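# Sort three grease guns into trays by grease amount

## Task

Place the grease gun containing the most grease completely inside the blue tray and the one containing the least completely inside the red tray. Leave the remaining gun on the table top, outside both trays and not hanging past the table edge. All three guns must end lying flat on their sides. The guns may be picked up and their parts moved, but every part must be returned to its proper place on its gun.

## Robot and tools

ROBOT. Two seven-joint xArm7 arms, left_arm and right_arm, each with a two-finger parallel gripper. Scene frame: origin at table-top height midway between the nominal bases, +z up, +x away from the robot over the table, left_arm on the +y side (image left/right does not follow arm names). Calibrated bases: left_arm at (-0.033, +0.323, 0) m, right_arm at (+0.044, -0.377, 0) m, both nearly unrotated. Reported hand poses, velocities and targets are in each arm's own base frame; fixed cameras and the table use the scene frame. Printed hand positions can be off by a few cm, more at long reach.

GRIPPER GEOMETRY. Fingers point along the gripper's +z and close along its x. end_effector_position is the point between the pads; fingertips extend 15.0 mm past it. The housing (146 mm along the closing direction, 50 mm wide) starts 65 mm behind that point. A camera block sticks out about 11 cm toward the gripper's -y and rotates with it.

execute_actions(actions, cameras). actions is a list of actions; each action is a list of up to 15 rows, one row per 1/30 s step; a short action repeats its last row to fill 15 steps. Every row has 18 numbers, each in [-1, 1], covering both arms even if one is idle: left dx, dy, dz, rx, ry, rz, left gripper position, force_limit, speed, then the same nine for the right arm. The six pose numbers are an offset, not a pose: measured from that arm's Hand target as it stood when the action began, along that arm's base axes, with rotation about the Hand target position. Each row counts from that same start, not from the previous row; a new action starts from the new Hand target, so repeating an offset moves further. Scale: 1.0 = 0.6 m or 180 degrees; rx, ry, rz form one rotation vector. All zeros for the pose re-requests the current Hand target. cameras: list of names, ["all"], or []; images appear by default only when actions is empty.

Gripper numbers are absolute settings, not offsets, and 0 is a real command, so resend the previous three values to leave a gripper unchanged. position: +1 fully open (108 mm), about -0.96 pads meet, -1 to grasp (closes until stopped). force_limit: -1 about 2.5 N per pad, +1 about 32 N (actual grip varies widely). speed: -1 = 5 mm/s, +1 = 420 mm/s. After the fingers stop, new force or speed needs a position change of at least 0.01.

move(target, speed, blend, blocking, cameras). target is one 18-number row or up to 15 such rows, same layout and scale; every row is an offset from the Hand targets at the start of the move, not from the previous row. speed is path top speed in m/s, 0.002 to 1, default 0.25 (turns up to twice that in rad/s), one value or one per row. blend in metres rounds corners between rows; 0 stops at each. blocking=false returns after about 0.5 s while motion continues. Paths are straight, at least 0.5 s, cut off at 10 s, and do not avoid objects or the other arm; grippers lag and overshoot more at high speed. Finger changes in later rows are applied on arrival at that row. Result adds a move: line such as done, off_target, moving, held or fault, plus limits=paced (pose clipped) or limits=held (steps withheld by a check).

Other tools: wait(seconds 0 to 10); stop() brakes a running move (fingers keep going); zoom_image(camera, region [x0, y0, x1, y1] in pixels, at most 504 by 504, on the newest image of that camera); clear_fault(arm) clears a reported torque fault; read_manual(section) gives licence text only; finished_scene(scene) ends the scene irreversibly.

CONTROL. Each step the commanded pose is clipped to within 70 mm and 16 degrees of the measured hand; Hand target in results is the clipped last command and the base for the next offsets. A gripper may rest short of it; a new command, even all zeros, asks again; send the remaining gap as an offset if needed. Large wrist turns can swing the elbow. To stop a push, command the target back behind the gripper.

RESULTS. Per gripper: end_effector_position (m), end_effector_quat_wxyz, velocities, is_grasped (1 only when an object stopped the fingers), width_mm, force_n (per pad, noisy by about 10 N). Joint positions and joint torques (whole drive output, offset and noisy). Joint velocities may read within noise. Action calls also list some step positions. Tool commands shows current gripper commands.

CAMERAS. cam_head_left, cam_head_right, cam_high, cam_low, cam_left_wrist, cam_right_wrist, all 896x504; calibration in the original is approximate (fixed cameras may have shifted a few degrees and millimetres). Wrist images may lag during motion.

AVOID. Dropping or flinging guns or parts, releasing moving parts, hitting the table or trays hard, knocking anything off the table, and any contact between the two arms (the clearance check does not block closing fingers). Torque faults occur when contact torque reaches joint limits (waist 38.5, shoulder 38.3, upper arm roll 24.4, elbow 24.7, forearm roll 24.5, wrist pitch 12.8, wrist roll 12.9 N m; held weight counts) or a motor sits at its torque limit about 1 s; the arm then stops until clear_fault. Motors heat when holding loads, reaching far or pushing; MOTOR HOT appears at 65 °C and at 80 °C the arm brakes for 30 s or more. The simulation keeps running while you think; loose objects may be nudged occasionally.

Each tool is called after "Emit:" as a command line: name --argument value for each argument, lists and objects as JSON in quotes; but a table of rows of numbers goes row by row, as --pt "numbers of a row", without its own name.

## Session

Emit:
execute_actions --actions '[]'

Scene clock: 0.00 s.
left_arm: end_effector_position=(+0.2752, +0.2721, +0.1482) width_mm=0.00 is_grasped=0 force_n=0.00 end_effector_quat_wxyz=(-0.144, -0.123, +0.771, +0.608) | right_arm: end_effector_position=(+0.1944, +0.0706, +0.3838) width_mm=0.01 is_grasped=0 force_n=0.00 end_effector_quat_wxyz=(-0.326, +0.746, -0.581, -0.007)
Joint positions: left_arm=[2.016 -0.71 -1.833 0.615 0.823 0.934 -1.556] | right_arm=[1.126 -1.674 -0.363 0.517 -0.427 1.488 -1.687]
Joint velocities: within noise
Joint torques (N m): no reading
Hand target: left_arm +0.2752, +0.2721, +0.1482; -0.144, -0.123, +0.771, +0.608 | right_arm +0.1944, +0.0706, +0.3838; -0.326, +0.746, -0.581, -0.007
Tool commands: left_gripper/position=-0.968 left_gripper/force_limit=+1.0 left_gripper/speed=+1.0 right_gripper/position=-0.964 right_gripper/force_limit=+1.0 right_gripper/speed=+1.0
camera_calibration:
cam_left_wrist: T_world_to_cam=[[-0.936422, -0.343391, 0.0720809, 0.339942], [0.126425, -0.138575, 0.982249, -0.116005], [-0.327307, 0.928913, 0.173178, -0.0704626], [0, 0, 0, 1]] pos_world=[0.309933, 0.166112, 0.101645]
cam_right_wrist: T_world_to_cam=[[0.330482, -0.864237, -0.379311, 0.134559], [-0.943477, -0.291801, -0.157171, 0.292086], [0.0251497, 0.409814, -0.911822, 0.433053], [0, 0, 0, 1]] pos_world=[0.220216, 0.0240513, 0.491815]

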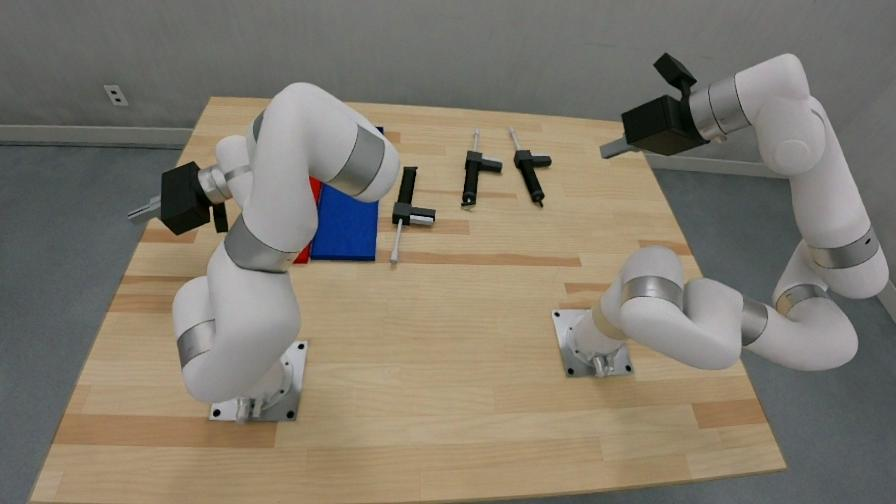

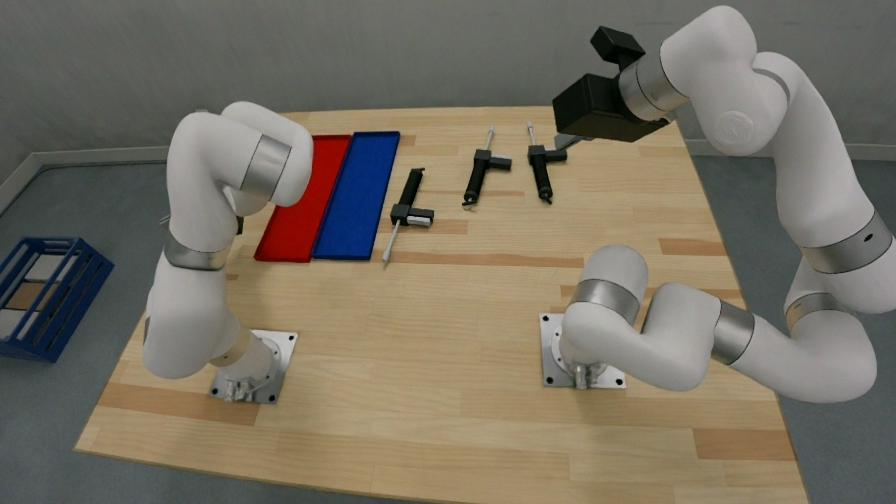

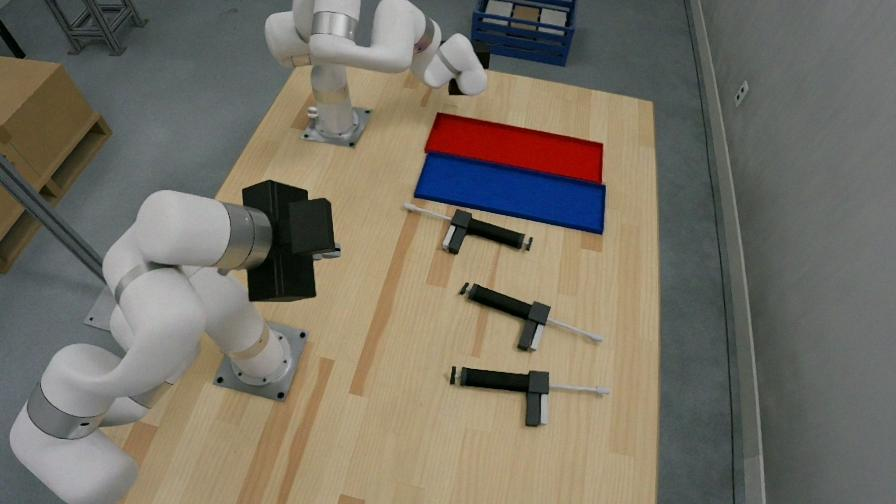

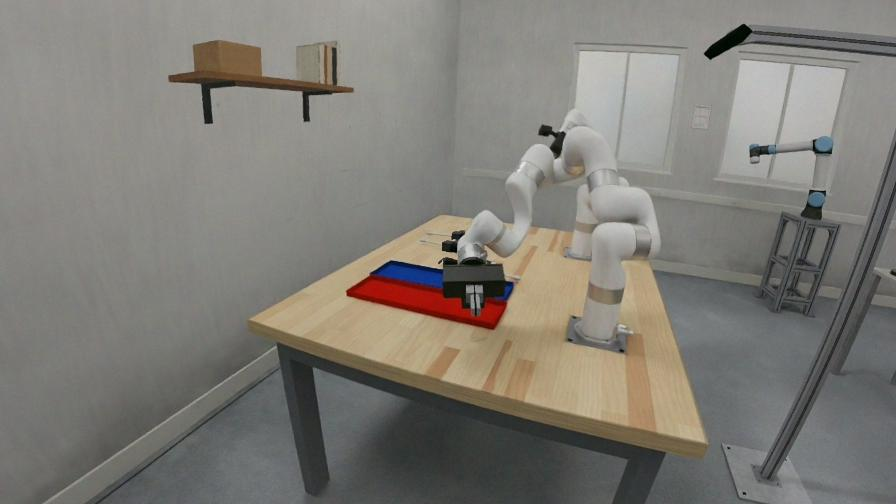

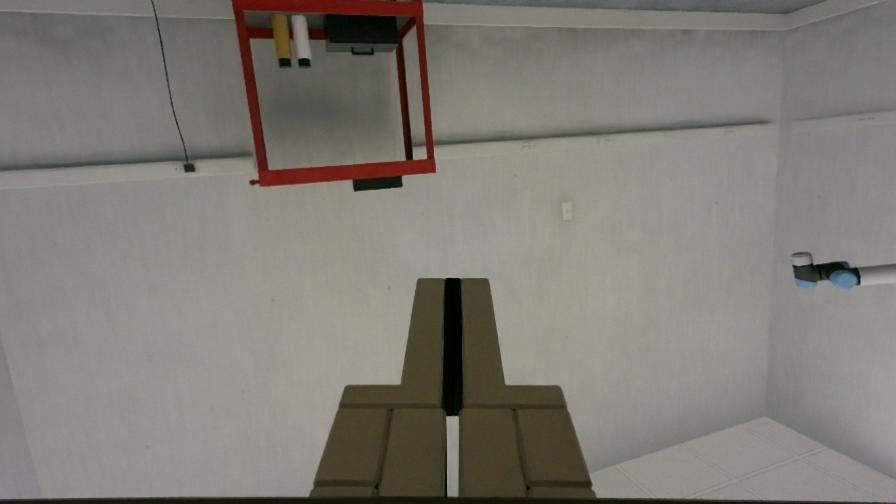

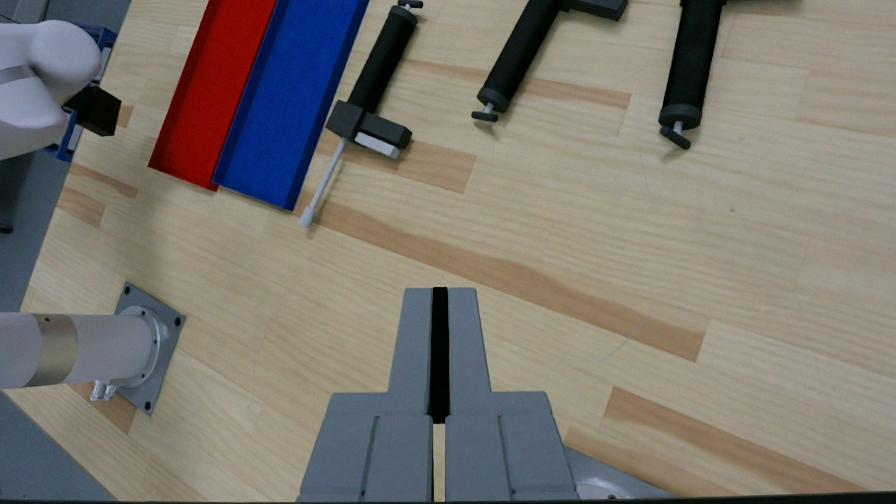

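Emit:
move --target '[0.2913, -0.92, 0.0863, -0.4133, 0.2701, -0.5089, 0, 1, 0, 0.2427, 0.1323, -0.173, -0.0008, 0.2438, -0.5657, 0, 0.2, 0]' --speed 0.45 --cameras '["cam_left_wrist", "cam_right_wrist"]'

Scene clock: 87.03 s.
left_arm: end_effector_position=(+0.4500, -0.2799, +0.2000) width_mm=53.00 is_grasped=0 force_n=0.00 end_effector_quat_wxyz=(+0.000, +0.726, +0.688, +0.000) | right_arm: end_effector_position=(+0.3400, +0.1499, +0.2800) width_mm=53.00 is_grasped=0 force_n=0.00 end_effector_quat_wxyz=(+0.000, +0.018, +1.000, +0.000)
Joint positions: left_arm=[0.382 0.415 -1.081 1.315 0.401 1.143 0.002] | right_arm=[0.82 -0.386 -0.346 0.9 -0.134 1.268 -0.212]
Joint torques (N m): left_arm=[-6.34 -12.05 -5.03 16.08 2.73 0.52 0.46] | right_arm=[-4.62 -2.45 0.13 19.95 3.43 -0.29 1.44]
Hand target: left_arm +0.4500, -0.2799, +0.2000; +0.000, +0.726, +0.688, +0.000 | right_arm +0.3400, +0.1499, +0.2800; +0.000, +0.018, +1.000, +0.000
Off the commanded pose: left_arm 0.000 m, 0 deg | right_arm 0.000 m, 0 deg.
move: done
camera_calibration:
cam_left_wrist: T_world_to_cam=[[0.0572742, 0.998097, -0.022839, 0.25767], [0.920946, -0.043987, 0.387199, -0.47749], [0.385458, -0.04321, -0.921713, 0.116605], [0, 0, 0, 1]] pos_world=[0.380039, -0.273145, 0.298245]
cam_right_wrist: T_world_to_cam=[[-0.999606, 0.0272203, 0.0068031, 0.326154], [0.027814, 0.929483, 0.367814, -0.224073], [0.00368863, 0.367858, -0.929875, 0.320896], [0, 0, 0, 1]] pos_world=[0.331074, 0.08135, 0.378591]
Images, in order (width x height): cam_left_wrist 896x504, cam_right_wrist 896x504.

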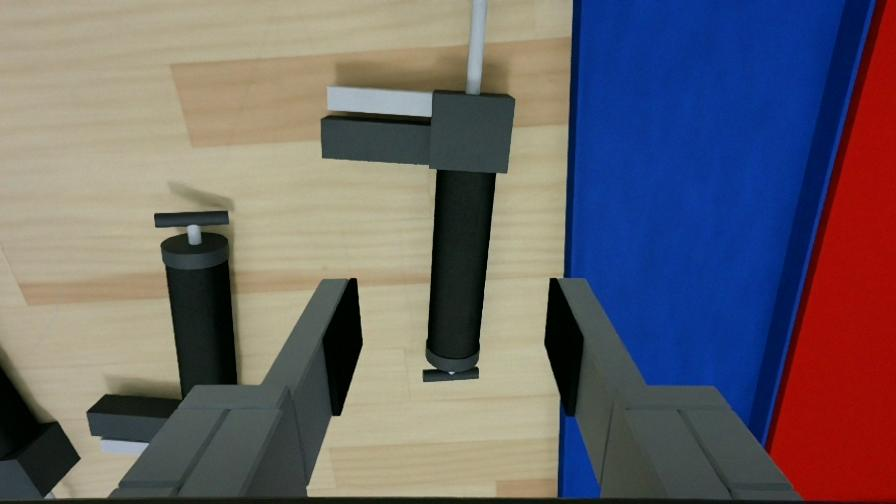

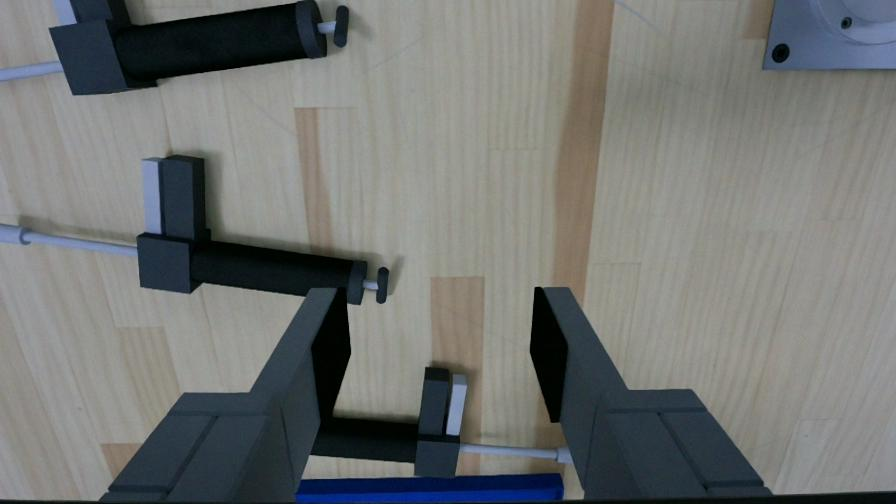

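Emit:
move --pt "0.0323 0.0112 -0.2 0 0 -0.0206 0 1 0 0 0 0 0 0 0 0 0.2 0" --pt "0.0323 0.0112 -0.2967 0 0 -0.0206 0 1 0 0 0 0 0 0 0 0 0.2 0" --pt "0.0323 0.0112 -0.2967 0 0 -0.0206 -1 1 0 0 0 0 0 0 0 0 0.2 0" --speed '[0.25,0.15,0.1]' --blend '[0.01,0,0]' --cameras '["cam_left_wrist"]'

Emit:
move --pt "0 0 0.18 0 0 0 -1 1 0 0 0 0 0 0 0 0 0.2 0" --pt "-0.0657 0.1222 0.2167 0 0 -0.4628 -1 1 0 0.0167 0.25 -0.05 0 0 0 0 0.2 0" --speed '[0.2,0.4]' --blend '[0.02,0]' --cameras '["cam_right_wrist","cam_left_wrist"]'

Scene clock: 103.63 s.
left_arm: end_effector_position=(+0.4694, -0.2733, +0.0220) width_mm=35.14 is_grasped=1 force_n=32.88 end_effector_quat_wxyz=(+0.000, +0.747, +0.664, +0.000) | right_arm: end_effector_position=(+0.3400, +0.1499, +0.2800) width_mm=53.00 is_grasped=0 force_n=0.00 end_effector_quat_wxyz=(+0.000, +0.018, +1.000, +0.000)
Joint positions: left_arm=[0.213 0.747 -0.824 1.246 0.738 0.833 -0.103] | right_arm=[0.82 -0.386 -0.346 0.9 -0.134 1.268 -0.212]
Joint torques (N m): left_arm=[-2.73 -21.42 -8.98 10.03 -0.52 -1.71 -0.14] | right_arm=[0.06 -2.79 0.81 19.78 3.49 -0.84 -0.41]
Hand target: left_arm +0.4694, -0.2732, +0.0220; +0.000, +0.747, +0.664, +0.000 | right_arm +0.3400, +0.1499, +0.2800; +0.000, +0.018, +1.000, +0.000
Off the commanded pose: left_arm 0.000 m, 0 deg | right_arm 0.000 m, 0 deg.
move: done
camera_calibration:
cam_left_wrist: T_world_to_cam=[[0.121573, 0.992317, -0.0229778, 0.214076], [0.916128, -0.103269, 0.387356, -0.440099], [0.382007, -0.0681425, -0.921644, -0.0598386], [0, 0, 0, 1]] pos_world=[0.40002, -0.261957, 0.120244]
Images, in order (width x height): cam_left_wrist 896x504.

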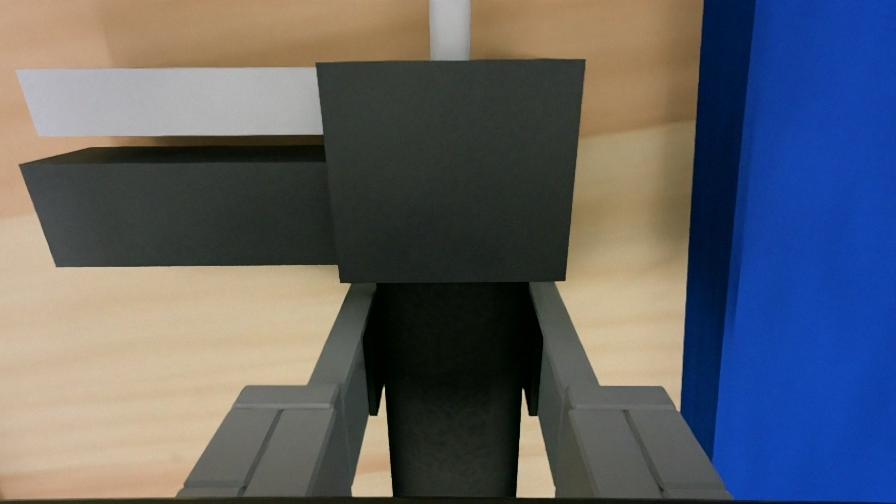

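Scene clock: 106.50 s.
left_arm: end_effector_position=(+0.4299, -0.1998, +0.1520) width_mm=35.14 is_grasped=1 force_n=32.77 end_effector_quat_wxyz=(+0.000, +1.000, +0.000, +0.000) | right_arm: end_effector_position=(+0.3501, +0.2999, +0.2501) width_mm=53.00 is_grasped=0 force_n=0.00 end_effector_quat_wxyz=(+0.000, +0.018, +1.000, +0.000)
Joint positions: left_arm=[0.876 0.554 -1.449 1.037 0.641 1.062 1.456] | right_arm=[0.944 -0.045 -0.231 1.122 -0.011 1.166 -0.033]
Joint torques (N m): left_arm=[6.29 -6.85 -16.64 9.14 2.78 -2.06 0.82] | right_arm=[5.72 -8.52 2.33 20.08 3.59 -3.14 1.53]
Hand target: left_arm +0.4300, -0.1999, +0.1520; +0.000, +1.000, +0.000, +0.000 | right_arm +0.3500, +0.2999, +0.2500; +0.000, +0.018, +1.000, +0.000
Off the commanded pose: left_arm 0.000 m, 0 deg | right_arm 0.000 m, 0 deg.
move: done
camera_calibration:
cam_left_wrist: T_world_to_cam=[[0.99972, -0.00510388, -0.023108, -0.427832], [0.00423423, -0.92213, 0.386857, -0.218147], [-0.023283, -0.386847, -0.92185, 0.190638], [0, 0, 0, 1]] pos_world=[0.433074, -0.129596, 0.250245]
cam_right_wrist: T_world_to_cam=[[-0.999609, 0.0271632, 0.00667602, 0.33233], [0.0277139, 0.929451, 0.367904, -0.352728], [0.00378842, 0.367945, -0.92984, 0.237717], [0, 0, 0, 1]] pos_world=[0.341075, 0.23135, 0.34859]
Images, in order (width x height): cam_left_wrist 896x504, cam_right_wrist 896x504.

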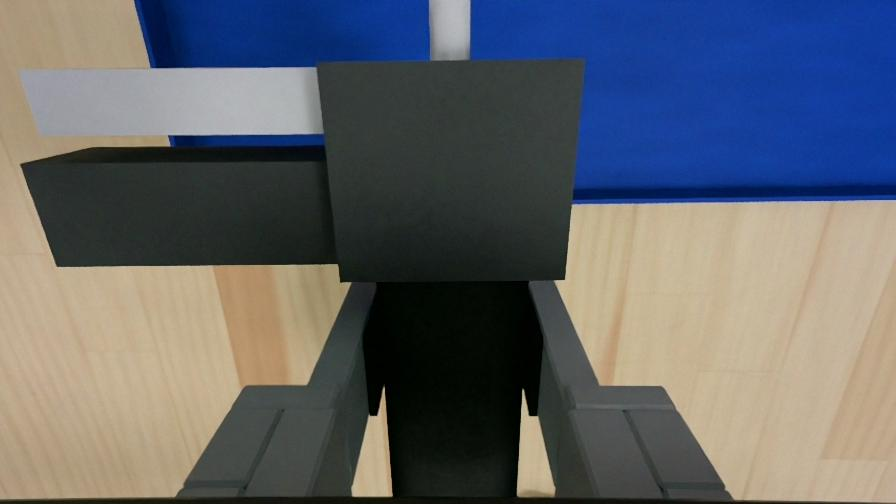

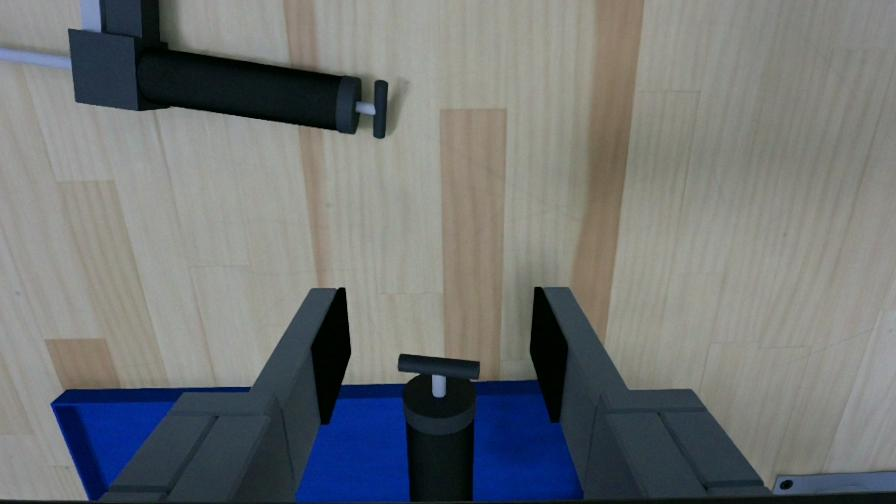

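Emit:
move --pt "0 0 0 0 0 0 -1 1 0 -0.0033 0.1113 -0.07 0 0 0 0 0.2 0" --pt "0 0 0 0 0 0 -1 1 0 -0.0033 0.1113 -0.1583 0 0 0 0 0.2 0" --pt "0 0 0 0 0 0 -1 1 0 -0.0033 0.1113 -0.1583 0 0 0 -1 0.2 -0.3" --speed '[0.25,0.12,0.1]' --blend '[0.01,0,0]' --cameras '["cam_right_wrist"]'

Emit:
move --target '[0,0,0,0,0,0,-1,1,0, -0.0044,-0.125,0,0,0,0,-1,0.2,-0.3]' --speed 0.04 --blocking false --cameras '[]'

Emit:
wait --seconds 0.2

Emit:
wait --seconds 0.2

Emit:
wait --seconds 0.2

Emit:
wait --seconds 0.2

Emit:
wait --seconds 0.2

Emit:
wait --seconds 0.2

Emit:
wait --seconds 1 --cameras '["cam_right_wrist"]'

Scene clock: 132.70 s.
left_arm: end_effector_position=(+0.4299, -0.2000, +0.1520) width_mm=35.14 is_grasped=1 force_n=34.24 end_effector_quat_wxyz=(+0.000, +1.000, +0.000, +0.000) | right_arm: end_effector_position=(+0.3482, +0.3667, +0.1551) width_mm=8.35 is_grasped=1 force_n=31.82 end_effector_quat_wxyz=(+0.000, +0.018, +1.000, +0.000)
Joint positions: left_arm=[0.876 0.554 -1.45 1.037 0.641 1.061 1.456] | right_arm=[0.985 0.198 -0.183 1.129 0.044 0.935 0.03]
Joint torques (N m): left_arm=[6.39 -7.21 -8 16.38 3.25 -2.98 -0.73] | right_arm=[7.25 -13.5 3.23 11.42 2.36 0.64 -0.35]
Hand target: left_arm +0.4300, -0.1999, +0.1520; +0.000, +1.000, +0.000, +0.000 | right_arm +0.3481, +0.3667, +0.1551; +0.000, +0.018, +1.000, +0.000
Off the commanded pose: left_arm 0.000 m, 0 deg | right_arm 0.000 m, 0 deg.
move: done
camera_calibration:
cam_right_wrist: T_world_to_cam=[[-0.999602, 0.0274571, 0.00647607, 0.329314], [0.0279126, 0.92936, 0.368117, -0.379818], [0.0040888, 0.368151, -0.929757, 0.12466], [0, 0, 0, 1]] pos_world=[0.339275, 0.298052, 0.253588]
Images, in order (width x height): cam_right_wrist 896x504.

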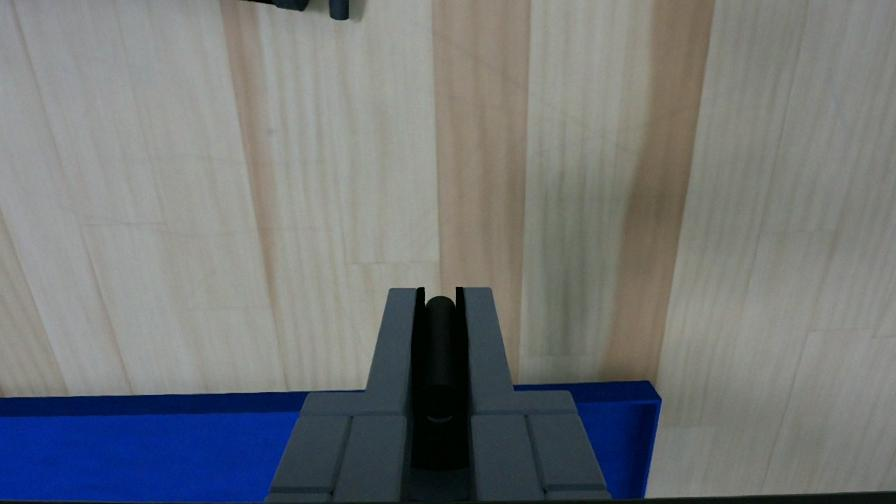

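Scene clock: 133.20 s.
left_arm: end_effector_position=(+0.4300, -0.1999, +0.1520) width_mm=35.14 is_grasped=1 force_n=34.71 end_effector_quat_wxyz=(+0.000, +1.000, +0.000, +0.000) | right_arm: end_effector_position=(+0.3474, +0.3501, +0.1550) width_mm=8.35 is_grasped=1 force_n=31.82 end_effector_quat_wxyz=(+0.000, +0.018, +1.000, +0.000) end_effector_velocity=(-0.001, -0.041, -0.001) end_effector_angular_velocity=(-0.001, +0.000, -0.001)
Joint positions: left_arm=[0.876 0.554 -1.449 1.037 0.641 1.061 1.456] | right_arm=[0.975 0.16 -0.193 1.079 0.038 0.923 0.011]
Joint velocities: left_arm=[within noise] | right_arm=[-0.028 -0.091 -0.025 -0.12 -0.016 -0.029 -0.045]
Joint torques (N m): left_arm=[5.89 -8.95 -6.97 19.07 2.85 -2.7 -1.03] | right_arm=[-3.27 -28.72 -1.19 7.95 -2 -1.43 -1.99]
Hand target: left_arm +0.4300, -0.1999, +0.1520; +0.000, +1.000, +0.000, +0.000 | right_arm +0.3474, +0.3471, +0.1551; +0.000, +0.018, +1.000, +0.000
Tool commands: left_gripper/position=-1.0 left_gripper/force_limit=+1.0 left_gripper/speed=+0.0 right_gripper/position=-1.0 right_gripper/force_limit=+0.2 right_gripper/speed=-0.3
Off the commanded pose: left_arm 0.000 m, 0 deg | right_arm 0.058 m, 0 deg.
move: running
No camera images: "cameras" was empty.

Scene clock: 133.40 s.
left_arm: end_effector_position=(+0.4300, -0.1999, +0.1520) width_mm=35.14 is_grasped=1 force_n=34.76 end_effector_quat_wxyz=(+0.000, +1.000, +0.000, +0.000) | right_arm: end_effector_position=(+0.3472, +0.3421, +0.1550) width_mm=8.35 is_grasped=1 force_n=31.81 end_effector_quat_wxyz=(+0.000, +0.018, +1.000, +0.000) end_effector_velocity=(-0.001, -0.039, +0.000) end_effector_angular_velocity=(+0.001, -0.001, -0.001)
Joint positions: left_arm=[0.876 0.554 -1.449 1.037 0.641 1.061 1.456] | right_arm=[0.97 0.141 -0.198 1.056 0.035 0.918 0.002]
Joint velocities: left_arm=[within noise] | right_arm=[-0.027 -0.088 -0.025 -0.113 -0.017 -0.027 -0.044]
Joint torques (N m): left_arm=[6.24 -9.44 -6.69 19.1 2.9 -2.72 -1.17] | right_arm=[-3.02 -28.63 -1.24 8 -2.64 -1.34 -1.46]
Hand target: left_arm +0.4300, -0.1999, +0.1520; +0.000, +1.000, +0.000, +0.000 | right_arm +0.3471, +0.3392, +0.1551; +0.000, +0.018, +1.000, +0.000
Tool commands: left_gripper/position=-1.0 left_gripper/force_limit=+1.0 left_gripper/speed=+0.0 right_gripper/position=-1.0 right_gripper/force_limit=+0.2 right_gripper/speed=-0.3
Off the commanded pose: left_arm 0.000 m, 0 deg | right_arm 0.050 m, 0 deg.
earlier move: running
wait: 0.20 s; no rest

Scene clock: 133.60 s.
left_arm: end_effector_position=(+0.4300, -0.1999, +0.1520) width_mm=35.14 is_grasped=1 force_n=35.06 end_effector_quat_wxyz=(+0.000, +1.000, +0.000, +0.000) | right_arm: end_effector_position=(+0.3469, +0.3341, +0.1550) width_mm=8.35 is_grasped=1 force_n=31.82 end_effector_quat_wxyz=(+0.000, +0.018, +1.000, +0.000) end_effector_velocity=(-0.002, -0.038, +0.000) end_effector_angular_velocity=(+0.001, +0.000, +0.000)
Joint positions: left_arm=[0.876 0.554 -1.449 1.037 0.641 1.061 1.456] | right_arm=[0.965 0.124 -0.203 1.033 0.031 0.913 -0.007]
Joint velocities: left_arm=[within noise] | right_arm=[-0.025 -0.088 -0.026 -0.11 -0.017 -0.024 -0.043]
Joint torques (N m): left_arm=[6.44 -10.14 -6.61 19.21 2.91 -2.46 -1.21] | right_arm=[-3.78 -27.43 -0.97 8.46 -2.4 -1.58 -1.48]
Hand target: left_arm +0.4300, -0.1999, +0.1520; +0.000, +1.000, +0.000, +0.000 | right_arm +0.3468, +0.3312, +0.1551; +0.000, +0.018, +1.000, +0.000
Tool commands: left_gripper/position=-1.0 left_gripper/force_limit=+1.0 left_gripper/speed=+0.0 right_gripper/position=-1.0 right_gripper/force_limit=+0.2 right_gripper/speed=-0.3
Off the commanded pose: left_arm 0.000 m, 0 deg | right_arm 0.042 m, 0 deg.
earlier move: running
wait: 0.20 s; no rest

Scene clock: 133.80 s.
left_arm: end_effector_position=(+0.4300, -0.1999, +0.1520) width_mm=35.14 is_grasped=1 force_n=35.17 end_effector_quat_wxyz=(+0.000, +1.000, +0.000, +0.000) | right_arm: end_effector_position=(+0.3467, +0.3262, +0.1551) width_mm=8.35 is_grasped=1 force_n=31.85 end_effector_quat_wxyz=(+0.000, +0.018, +1.000, +0.000) end_effector_velocity=(+0.000, -0.039, +0.003) end_effector_angular_velocity=(+0.007, -0.006, +0.000)
Joint positions: left_arm=[0.876 0.554 -1.449 1.037 0.641 1.061 1.456] | right_arm=[0.959 0.106 -0.209 1.011 0.028 0.908 -0.016]
Joint velocities: left_arm=[within noise] | right_arm=[-0.028 -0.095 -0.027 -0.109 -0.019 -0.026 -0.046]
Joint torques (N m): left_arm=[6.66 -10.7 -6.55 18.52 2.32 -2.34 -1.26] | right_arm=[-3.11 -26.72 -1.39 6.74 -2.36 -0.65 -1.56]
Hand target: left_arm +0.4300, -0.1999, +0.1520; +0.000, +1.000, +0.000, +0.000 | right_arm +0.3465, +0.3233, +0.1551; +0.000, +0.018, +1.000, +0.000
Tool commands: left_gripper/position=-1.0 left_gripper/force_limit=+1.0 left_gripper/speed=+0.0 right_gripper/position=-1.0 right_gripper/force_limit=+0.2 right_gripper/speed=-0.3
Off the commanded pose: left_arm 0.000 m, 0 deg | right_arm 0.034 m, 0 deg.
earlier move: running
wait: 0.20 s; no rest

Scene clock: 134.00 s.
left_arm: end_effector_position=(+0.4300, -0.2001, +0.1521) width_mm=35.14 is_grasped=1 force_n=44.53 end_effector_quat_wxyz=(+0.000, +1.000, +0.000, +0.000) | right_arm: end_effector_position=(+0.3463, +0.3185, +0.1552) width_mm=8.35 is_grasped=1 force_n=31.86 end_effector_quat_wxyz=(+0.000, +0.017, +1.000, +0.000) end_effector_velocity=(-0.001, -0.041, +0.000) end_effector_angular_velocity=(-0.001, +0.002, -0.002)
Joint positions: left_arm=[0.876 0.554 -1.45 1.037 0.641 1.061 1.456] | right_arm=[0.954 0.088 -0.214 0.989 0.024 0.903 -0.025]
Joint velocities: left_arm=[within noise] | right_arm=[-0.029 -0.087 -0.029 -0.106 -0.02 -0.019 -0.045]
Joint torques (N m): left_arm=[7.62 -12.36 -1.41 17.58 1.94 -0.86 -1.21] | right_arm=[-10.45 -25.5 -5.34 3.64 -4.3 0.43 -1.52]
Hand target: left_arm +0.4300, -0.1999, +0.1520; +0.000, +1.000, +0.000, +0.000 | right_arm +0.3463, +0.3153, +0.1551; +0.000, +0.018, +1.000, +0.000
Tool commands: left_gripper/position=-1.0 left_gripper/force_limit=+1.0 left_gripper/speed=+0.0 right_gripper/position=-1.0 right_gripper/force_limit=+0.2 right_gripper/speed=-0.3
Off the commanded pose: left_arm 0.000 m, 0 deg | right_arm 0.027 m, 0 deg.
earlier move: running
wait: 0.20 s; no rest

Scene clock: 134.20 s.
left_arm: end_effector_position=(+0.4300, -0.2001, +0.1521) width_mm=35.14 is_grasped=1 force_n=45.09 end_effector_quat_wxyz=(+0.000, +1.000, +0.000, +0.000) | right_arm: end_effector_position=(+0.3461, +0.3103, +0.1551) width_mm=8.35 is_grasped=1 force_n=31.85 end_effector_quat_wxyz=(+0.000, +0.018, +1.000, +0.000) end_effector_velocity=(-0.001, -0.041, -0.001) end_effector_angular_velocity=(-0.001, +0.002, -0.002)
Joint positions: left_arm=[0.876 0.554 -1.449 1.037 0.641 1.061 1.456] | right_arm=[0.948 0.071 -0.22 0.968 0.02 0.899 -0.034]
Joint velocities: left_arm=[within noise] | right_arm=[-0.03 -0.087 -0.03 -0.106 -0.021 -0.019 -0.047]
Joint torques (N m): left_arm=[8.83 -14.73 0.91 16.84 2.17 0.37 -1.28] | right_arm=[-11.08 -25.45 -5.26 3.58 -4.89 1.08 -1.42]
Hand target: left_arm +0.4300, -0.1999, +0.1520; +0.000, +1.000, +0.000, +0.000 | right_arm +0.3460, +0.3073, +0.1551; +0.000, +0.018, +1.000, +0.000
Tool commands: left_gripper/position=-1.0 left_gripper/force_limit=+1.0 left_gripper/speed=+0.0 right_gripper/position=-1.0 right_gripper/force_limit=+0.2 right_gripper/speed=-0.3
Off the commanded pose: left_arm 0.000 m, 0 deg | right_arm 0.019 m, 0 deg.
earlier move: running
wait: 0.20 s; no rest

Scene clock: 134.40 s.
left_arm: end_effector_position=(+0.4300, -0.2000, +0.1520) width_mm=35.14 is_grasped=1 force_n=46.25 end_effector_quat_wxyz=(+0.000, +1.000, +0.000, +0.000) | right_arm: end_effector_position=(+0.3458, +0.3023, +0.1551) width_mm=8.35 is_grasped=1 force_n=31.87 end_effector_quat_wxyz=(+0.000, +0.018, +1.000, +0.000) end_effector_velocity=(-0.002, -0.040, +0.001) end_effector_angular_velocity=(+0.000, +0.001, +0.002)
Joint positions: left_arm=[0.876 0.554 -1.449 1.037 0.641 1.061 1.456] | right_arm=[0.942 0.053 -0.226 0.947 0.015 0.895 -0.043]
Joint velocities: left_arm=[within noise] | right_arm=[-0.029 -0.088 -0.03 -0.103 -0.023 -0.016 -0.048]
Joint torques (N m): left_arm=[10.73 -17.93 1.28 16.04 2.67 1.65 -0.96] | right_arm=[-11.36 -23.59 -6.05 2.74 -4.86 1.77 -1.7]
Hand target: left_arm +0.4300, -0.1999, +0.1520; +0.000, +1.000, +0.000, +0.000 | right_arm +0.3457, +0.2994, +0.1551; +0.000, +0.018, +1.000, +0.000
Tool commands: left_gripper/position=-1.0 left_gripper/force_limit=+1.0 left_gripper/speed=+0.0 right_gripper/position=-1.0 right_gripper/force_limit=+0.2 right_gripper/speed=-0.3
Off the commanded pose: left_arm 0.000 m, 0 deg | right_arm 0.011 m, 0 deg.
earlier move: running
wait: 0.20 s; no rest

Scene clock: 134.83 s.
left_arm: end_effector_position=(+0.4300, -0.1999, +0.1520) width_mm=35.14 is_grasped=1 force_n=44.96 end_effector_quat_wxyz=(+0.000, +1.000, +0.000, +0.000) | right_arm: end_effector_position=(+0.3454, +0.2918, +0.1551) width_mm=8.35 is_grasped=1 force_n=31.85 end_effector_quat_wxyz=(+0.000, +0.018, +1.000, +0.000)
Joint positions: left_arm=[0.876 0.554 -1.449 1.037 0.641 1.061 1.456] | right_arm=[0.934 0.031 -0.234 0.92 0.009 0.891 -0.055]
Joint torques (N m): left_arm=[12.39 -23.19 0.98 14.17 3.3 2.27 -0.56] | right_arm=[-12.29 -22.51 -6.72 3.32 -5.12 1.42 -1.52]
Hand target: left_arm +0.4300, -0.1999, +0.1520; +0.000, +1.000, +0.000, +0.000 | right_arm +0.3454, +0.2917, +0.1551; +0.000, +0.018, +1.000, +0.000
Tool commands: left_gripper/position=-1.0 left_gripper/force_limit=+1.0 left_gripper/speed=+0.0 right_gripper/position=-1.0 right_gripper/force_limit=+0.2 right_gripper/speed=-0.3
Off the commanded pose: left_arm 0.000 m, 0 deg | right_arm 0.000 m, 0 deg.
earlier move: done
wait: 0.43 of 1 s (the move ended)
camera_calibration:
cam_right_wrist: T_world_to_cam=[[-0.999609, 0.0271273, 0.00676652, 0.328574], [0.0277141, 0.929486, 0.367815, -0.310014], [0.00368846, 0.367859, -0.929874, 0.152479], [0, 0, 0, 1]] pos_world=[0.336475, 0.223149, 0.253591]
Images, in order (width x height): cam_right_wrist 896x504.

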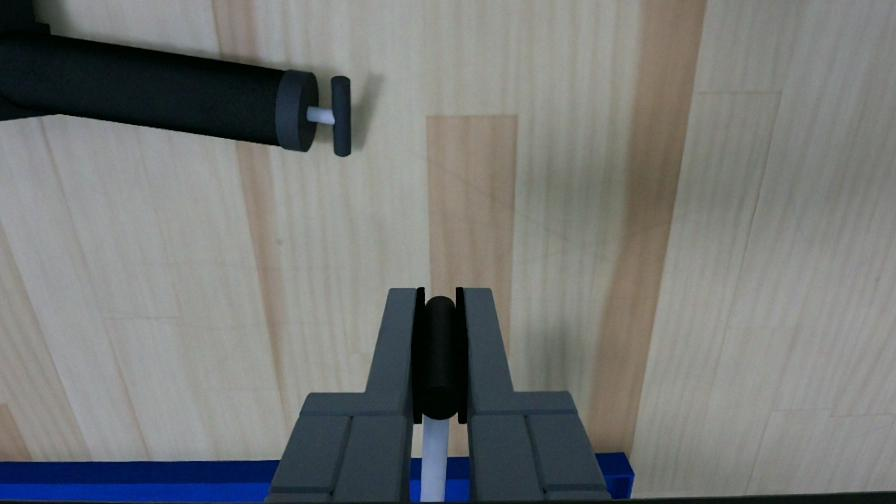

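Emit:
move --pt "0 0 0 0 0 0 -1 1 0 0.0045 0.1335 0 0 0 0 -1 0.2 -0.3" --pt "0 0 0 0 0 0 -1 1 0 0.0045 0.1335 0 0 0 0 0 0.2 -0.3" --pt "0 0 0 0 0 0 -1 1 0 0.0045 0.1335 0.15 0 0 0 0 0.2 -0.3" --speed '[0.08,0.1,0.2]' --cameras '["cam_right_wrist"]'

Emit:
move --pt "0 0 0 0 0 0 -1 1 0 0.2695 -0.255 -0.14 0 0 0.4544 0 0.2 -0.3" --speed '[0.45]' --cameras '["cam_right_wrist"]'

Scene clock: 183.20 s.
left_arm: end_effector_position=(+0.4300, -0.1999, +0.1520) width_mm=35.14 is_grasped=1 force_n=34.73 end_effector_quat_wxyz=(+0.000, +1.000, +0.000, +0.000) | right_arm: end_effector_position=(+0.3481, +0.3718, +0.2451) width_mm=53.00 is_grasped=0 force_n=0.00 end_effector_quat_wxyz=(+0.000, +0.018, +1.000, +0.000)
Joint positions: left_arm=[0.876 0.554 -1.449 1.037 0.641 1.062 1.455] | right_arm=[0.992 0.122 -0.183 1.301 0.024 1.181 0.051]
Joint torques (N m): left_arm=[-4.64 -11.47 -9.36 15.26 -0.38 0.06 0.34] | right_arm=[5.24 -21.86 -2.19 19.89 -2.93 -0.16 1.57]
Hand target: left_arm +0.4300, -0.1999, +0.1520; +0.000, +1.000, +0.000, +0.000 | right_arm +0.3481, +0.3718, +0.2451; +0.000, +0.018, +1.000, +0.000
Off the commanded pose: left_arm 0.000 m, 0 deg | right_arm 0.000 m, 0 deg.
move: done
camera_calibration:
cam_right_wrist: T_world_to_cam=[[-0.999609, 0.0271621, 0.00667557, 0.328512], [0.0277126, 0.929451, 0.367904, -0.417663], [0.00378842, 0.367945, -0.92984, 0.206619], [0, 0, 0, 1]] pos_world=[0.339175, 0.30325, 0.34359]
Images, in order (width x height): cam_right_wrist 896x504.

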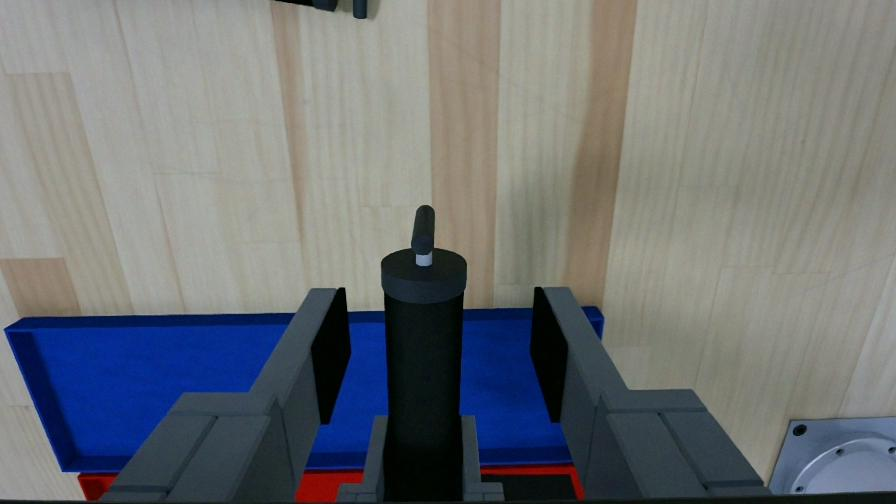

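Scene clock: 185.33 s.
left_arm: end_effector_position=(+0.4300, -0.1999, +0.1520) width_mm=35.14 is_grasped=1 force_n=34.72 end_effector_quat_wxyz=(+0.000, +1.000, +0.000, +0.000) | right_arm: end_effector_position=(+0.5098, +0.2189, +0.1611) width_mm=53.00 is_grasped=0 force_n=0.00 end_effector_quat_wxyz=(+0.000, -0.641, +0.767, +0.000)
Joint positions: left_arm=[0.876 0.554 -1.449 1.037 0.641 1.062 1.455] | right_arm=[0.612 0.349 -0.233 1.352 0.093 1.013 -1.835]
Joint torques (N m): left_arm=[-4.3 -17.01 -9.16 15.28 0.91 0.16 -0.49] | right_arm=[-5.13 -14.51 0.43 19.6 3.58 -0.21 -1.53]
Hand target: left_arm +0.4300, -0.1999, +0.1520; +0.000, +1.000, +0.000, +0.000 | right_arm +0.5098, +0.2188, +0.1611; +0.000, -0.641, +0.767, +0.000
Off the commanded pose: left_arm 0.000 m, 0 deg | right_arm 0.000 m, 0 deg.
move: done
camera_calibration:
cam_right_wrist: T_world_to_cam=[[-0.169493, -0.985509, 0.00670531, 0.293295], [-0.916041, 0.160048, 0.367768, 0.40048], [-0.363512, 0.0561919, -0.929893, 0.439665], [0, 0, 0, 1]] pos_world=[0.576391, 0.200243, 0.25959]
Images, in order (width x height): cam_right_wrist 896x504.

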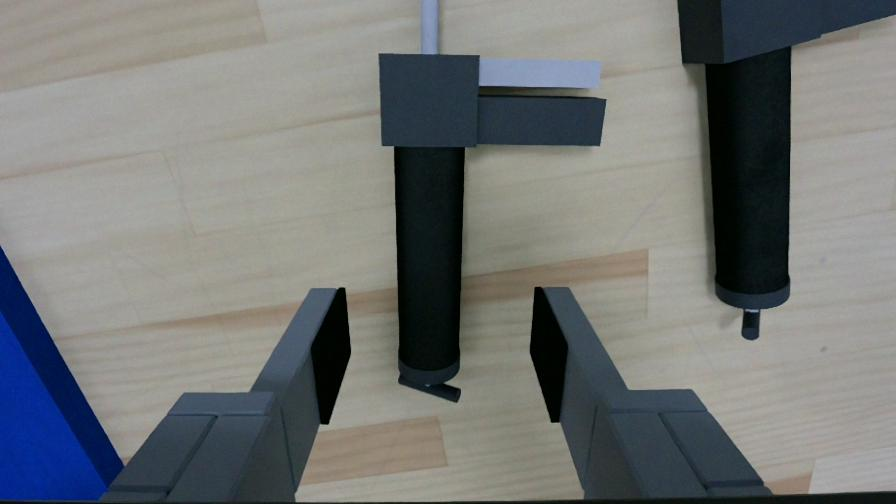

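Emit:
move --pt "0.0657 -0.1223 -0.12 0 0 0.4628 -1 1 0 0 0 0 0 0 0 0 0.2 -0.3" --pt "0.0657 -0.1223 -0.2163 0 0 0.4628 -1 1 0 0.0188 0.0045 -0.2318 0 0 -0.003 0 0.2 -0.3" --pt "0.0657 -0.1223 -0.2163 0 0 0.4628 0 1 0 0.0188 0.0045 -0.2318 0 0 -0.003 -1 1 0" --speed '[0.45,0.12,0.1]' --blend '[0.01,0,0]' --cameras '["cam_left_wrist","cam_right_wrist"]'

Scene clock: 295.07 s.
left_arm: end_effector_position=(+0.4695, -0.2733, +0.0222) width_mm=53.00 is_grasped=0 force_n=0.00 end_effector_quat_wxyz=(+0.000, +0.747, +0.664, +0.000) | right_arm: end_effector_position=(+0.5212, +0.2216, +0.0220) width_mm=35.30 is_grasped=1 force_n=36.66 end_effector_quat_wxyz=(+0.000, -0.638, +0.770, +0.000)
Joint positions: left_arm=[0.205 0.741 -0.814 1.245 0.728 0.829 -0.097] | right_arm=[0.58 0.609 -0.196 1.31 0.17 0.717 -1.878]
Joint torques (N m): left_arm=[-5.51 -23.12 -8.99 9.91 0.07 -1.85 -1.14] | right_arm=[-1.33 -14.95 -1.37 11.03 0.89 -1.27 -0.71]
Hand target: left_arm +0.4694, -0.2733, +0.0222; +0.000, +0.747, +0.664, +0.000 | right_arm +0.5211, +0.2215, +0.0220; +0.000, -0.638, +0.770, +0.000
Off the commanded pose: left_arm 0.000 m, 0 deg | right_arm 0.000 m, 0 deg.
move: done
camera_calibration:
cam_left_wrist: T_world_to_cam=[[0.121611, 0.99231, -0.023069, 0.214074], [0.916124, -0.103269, 0.387366, -0.440176], [0.382005, -0.0682421, -0.921637, -0.0596804], [0, 0, 0, 1]] pos_world=[0.400021, -0.261957, 0.120444]
cam_right_wrist: T_world_to_cam=[[-0.178905, -0.983845, 0.00652413, 0.303315], [-0.914531, 0.168738, 0.367642, 0.45895], [-0.362804, 0.0598064, -0.929944, 0.313242], [0, 0, 0, 1]] pos_world=[0.587634, 0.202239, 0.120589]
Images, in order (width x height): cam_left_wrist 896x504, cam_right_wrist 896x504.

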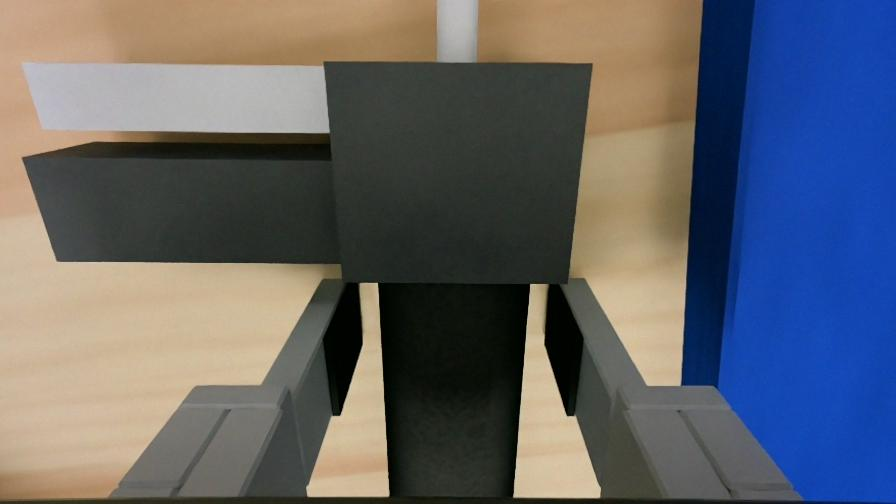

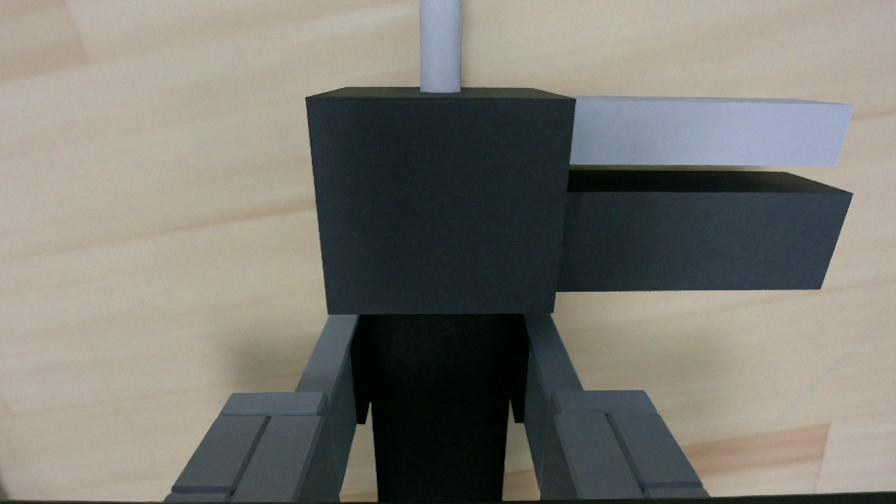

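Emit:
move --pt "0 0 0.38 0 0 0 0 0.2 0 0 0 0.2167 0 0 0 -1 1 0" --pt "-0.053 0.0222 0.38 0 0 -0.4628 0 0.2 0 -0.2668 0.0308 0.2167 0 0 -0.4517 -1 1 0" --speed '[0.3,0.45]' --blend '[0.03,0]' --cameras '["cam_left_wrist"]'

Scene clock: 306.20 s.
left_arm: end_effector_position=(+0.4376, -0.2599, +0.2502) width_mm=53.00 is_grasped=0 force_n=0.00 end_effector_quat_wxyz=(+0.000, +1.000, +0.000, +0.000) | right_arm: end_effector_position=(+0.3610, +0.2400, +0.1520) width_mm=35.31 is_grasped=1 force_n=36.60 end_effector_quat_wxyz=(+0.000, +0.018, +1.000, +0.000)
Joint positions: left_arm=[0.675 0.485 -1.444 1.335 0.5 1.304 1.46] | right_arm=[0.861 -0.024 -0.273 0.848 -0.009 0.872 -0.155]
Joint torques (N m): left_arm=[6.01 -7.38 -13.91 8.71 2.97 -3.06 0.89] | right_arm=[5.65 -25.69 1.8 11.51 -3.12 -3.67 1.47]
Hand target: left_arm +0.4376, -0.2599, +0.2502; +0.000, +1.000, +0.000, +0.000 | right_arm +0.3610, +0.2400, +0.1520; +0.000, +0.018, +1.000, +0.000
Off the commanded pose: left_arm 0.000 m, 0 deg | right_arm 0.000 m, 0 deg.
move: done
camera_calibration:
cam_left_wrist: T_world_to_cam=[[0.999723, -0.00515998, -0.0229751, -0.433526], [0.00413536, -0.922058, 0.387029, -0.311592], [-0.0231814, -0.387016, -0.921781, 0.25799], [0, 0, 0, 1]] pos_world=[0.440675, -0.189697, 0.348445]
Images, in order (width x height): cam_left_wrist 896x504.

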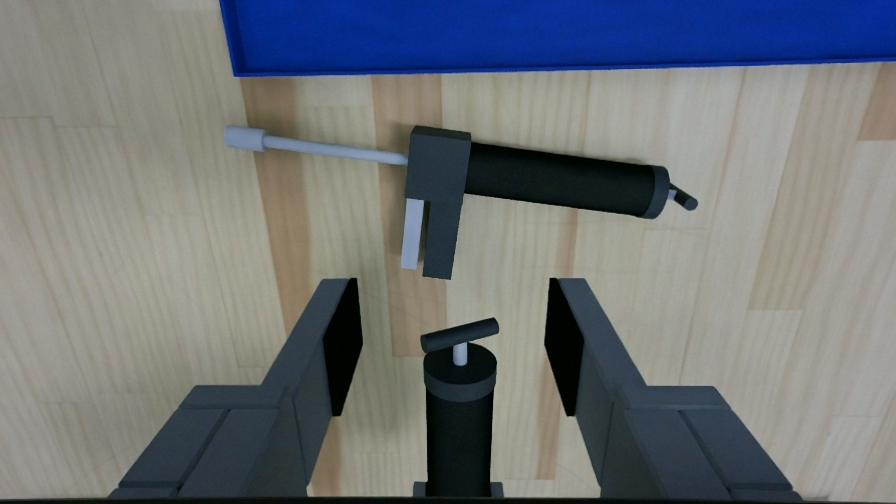

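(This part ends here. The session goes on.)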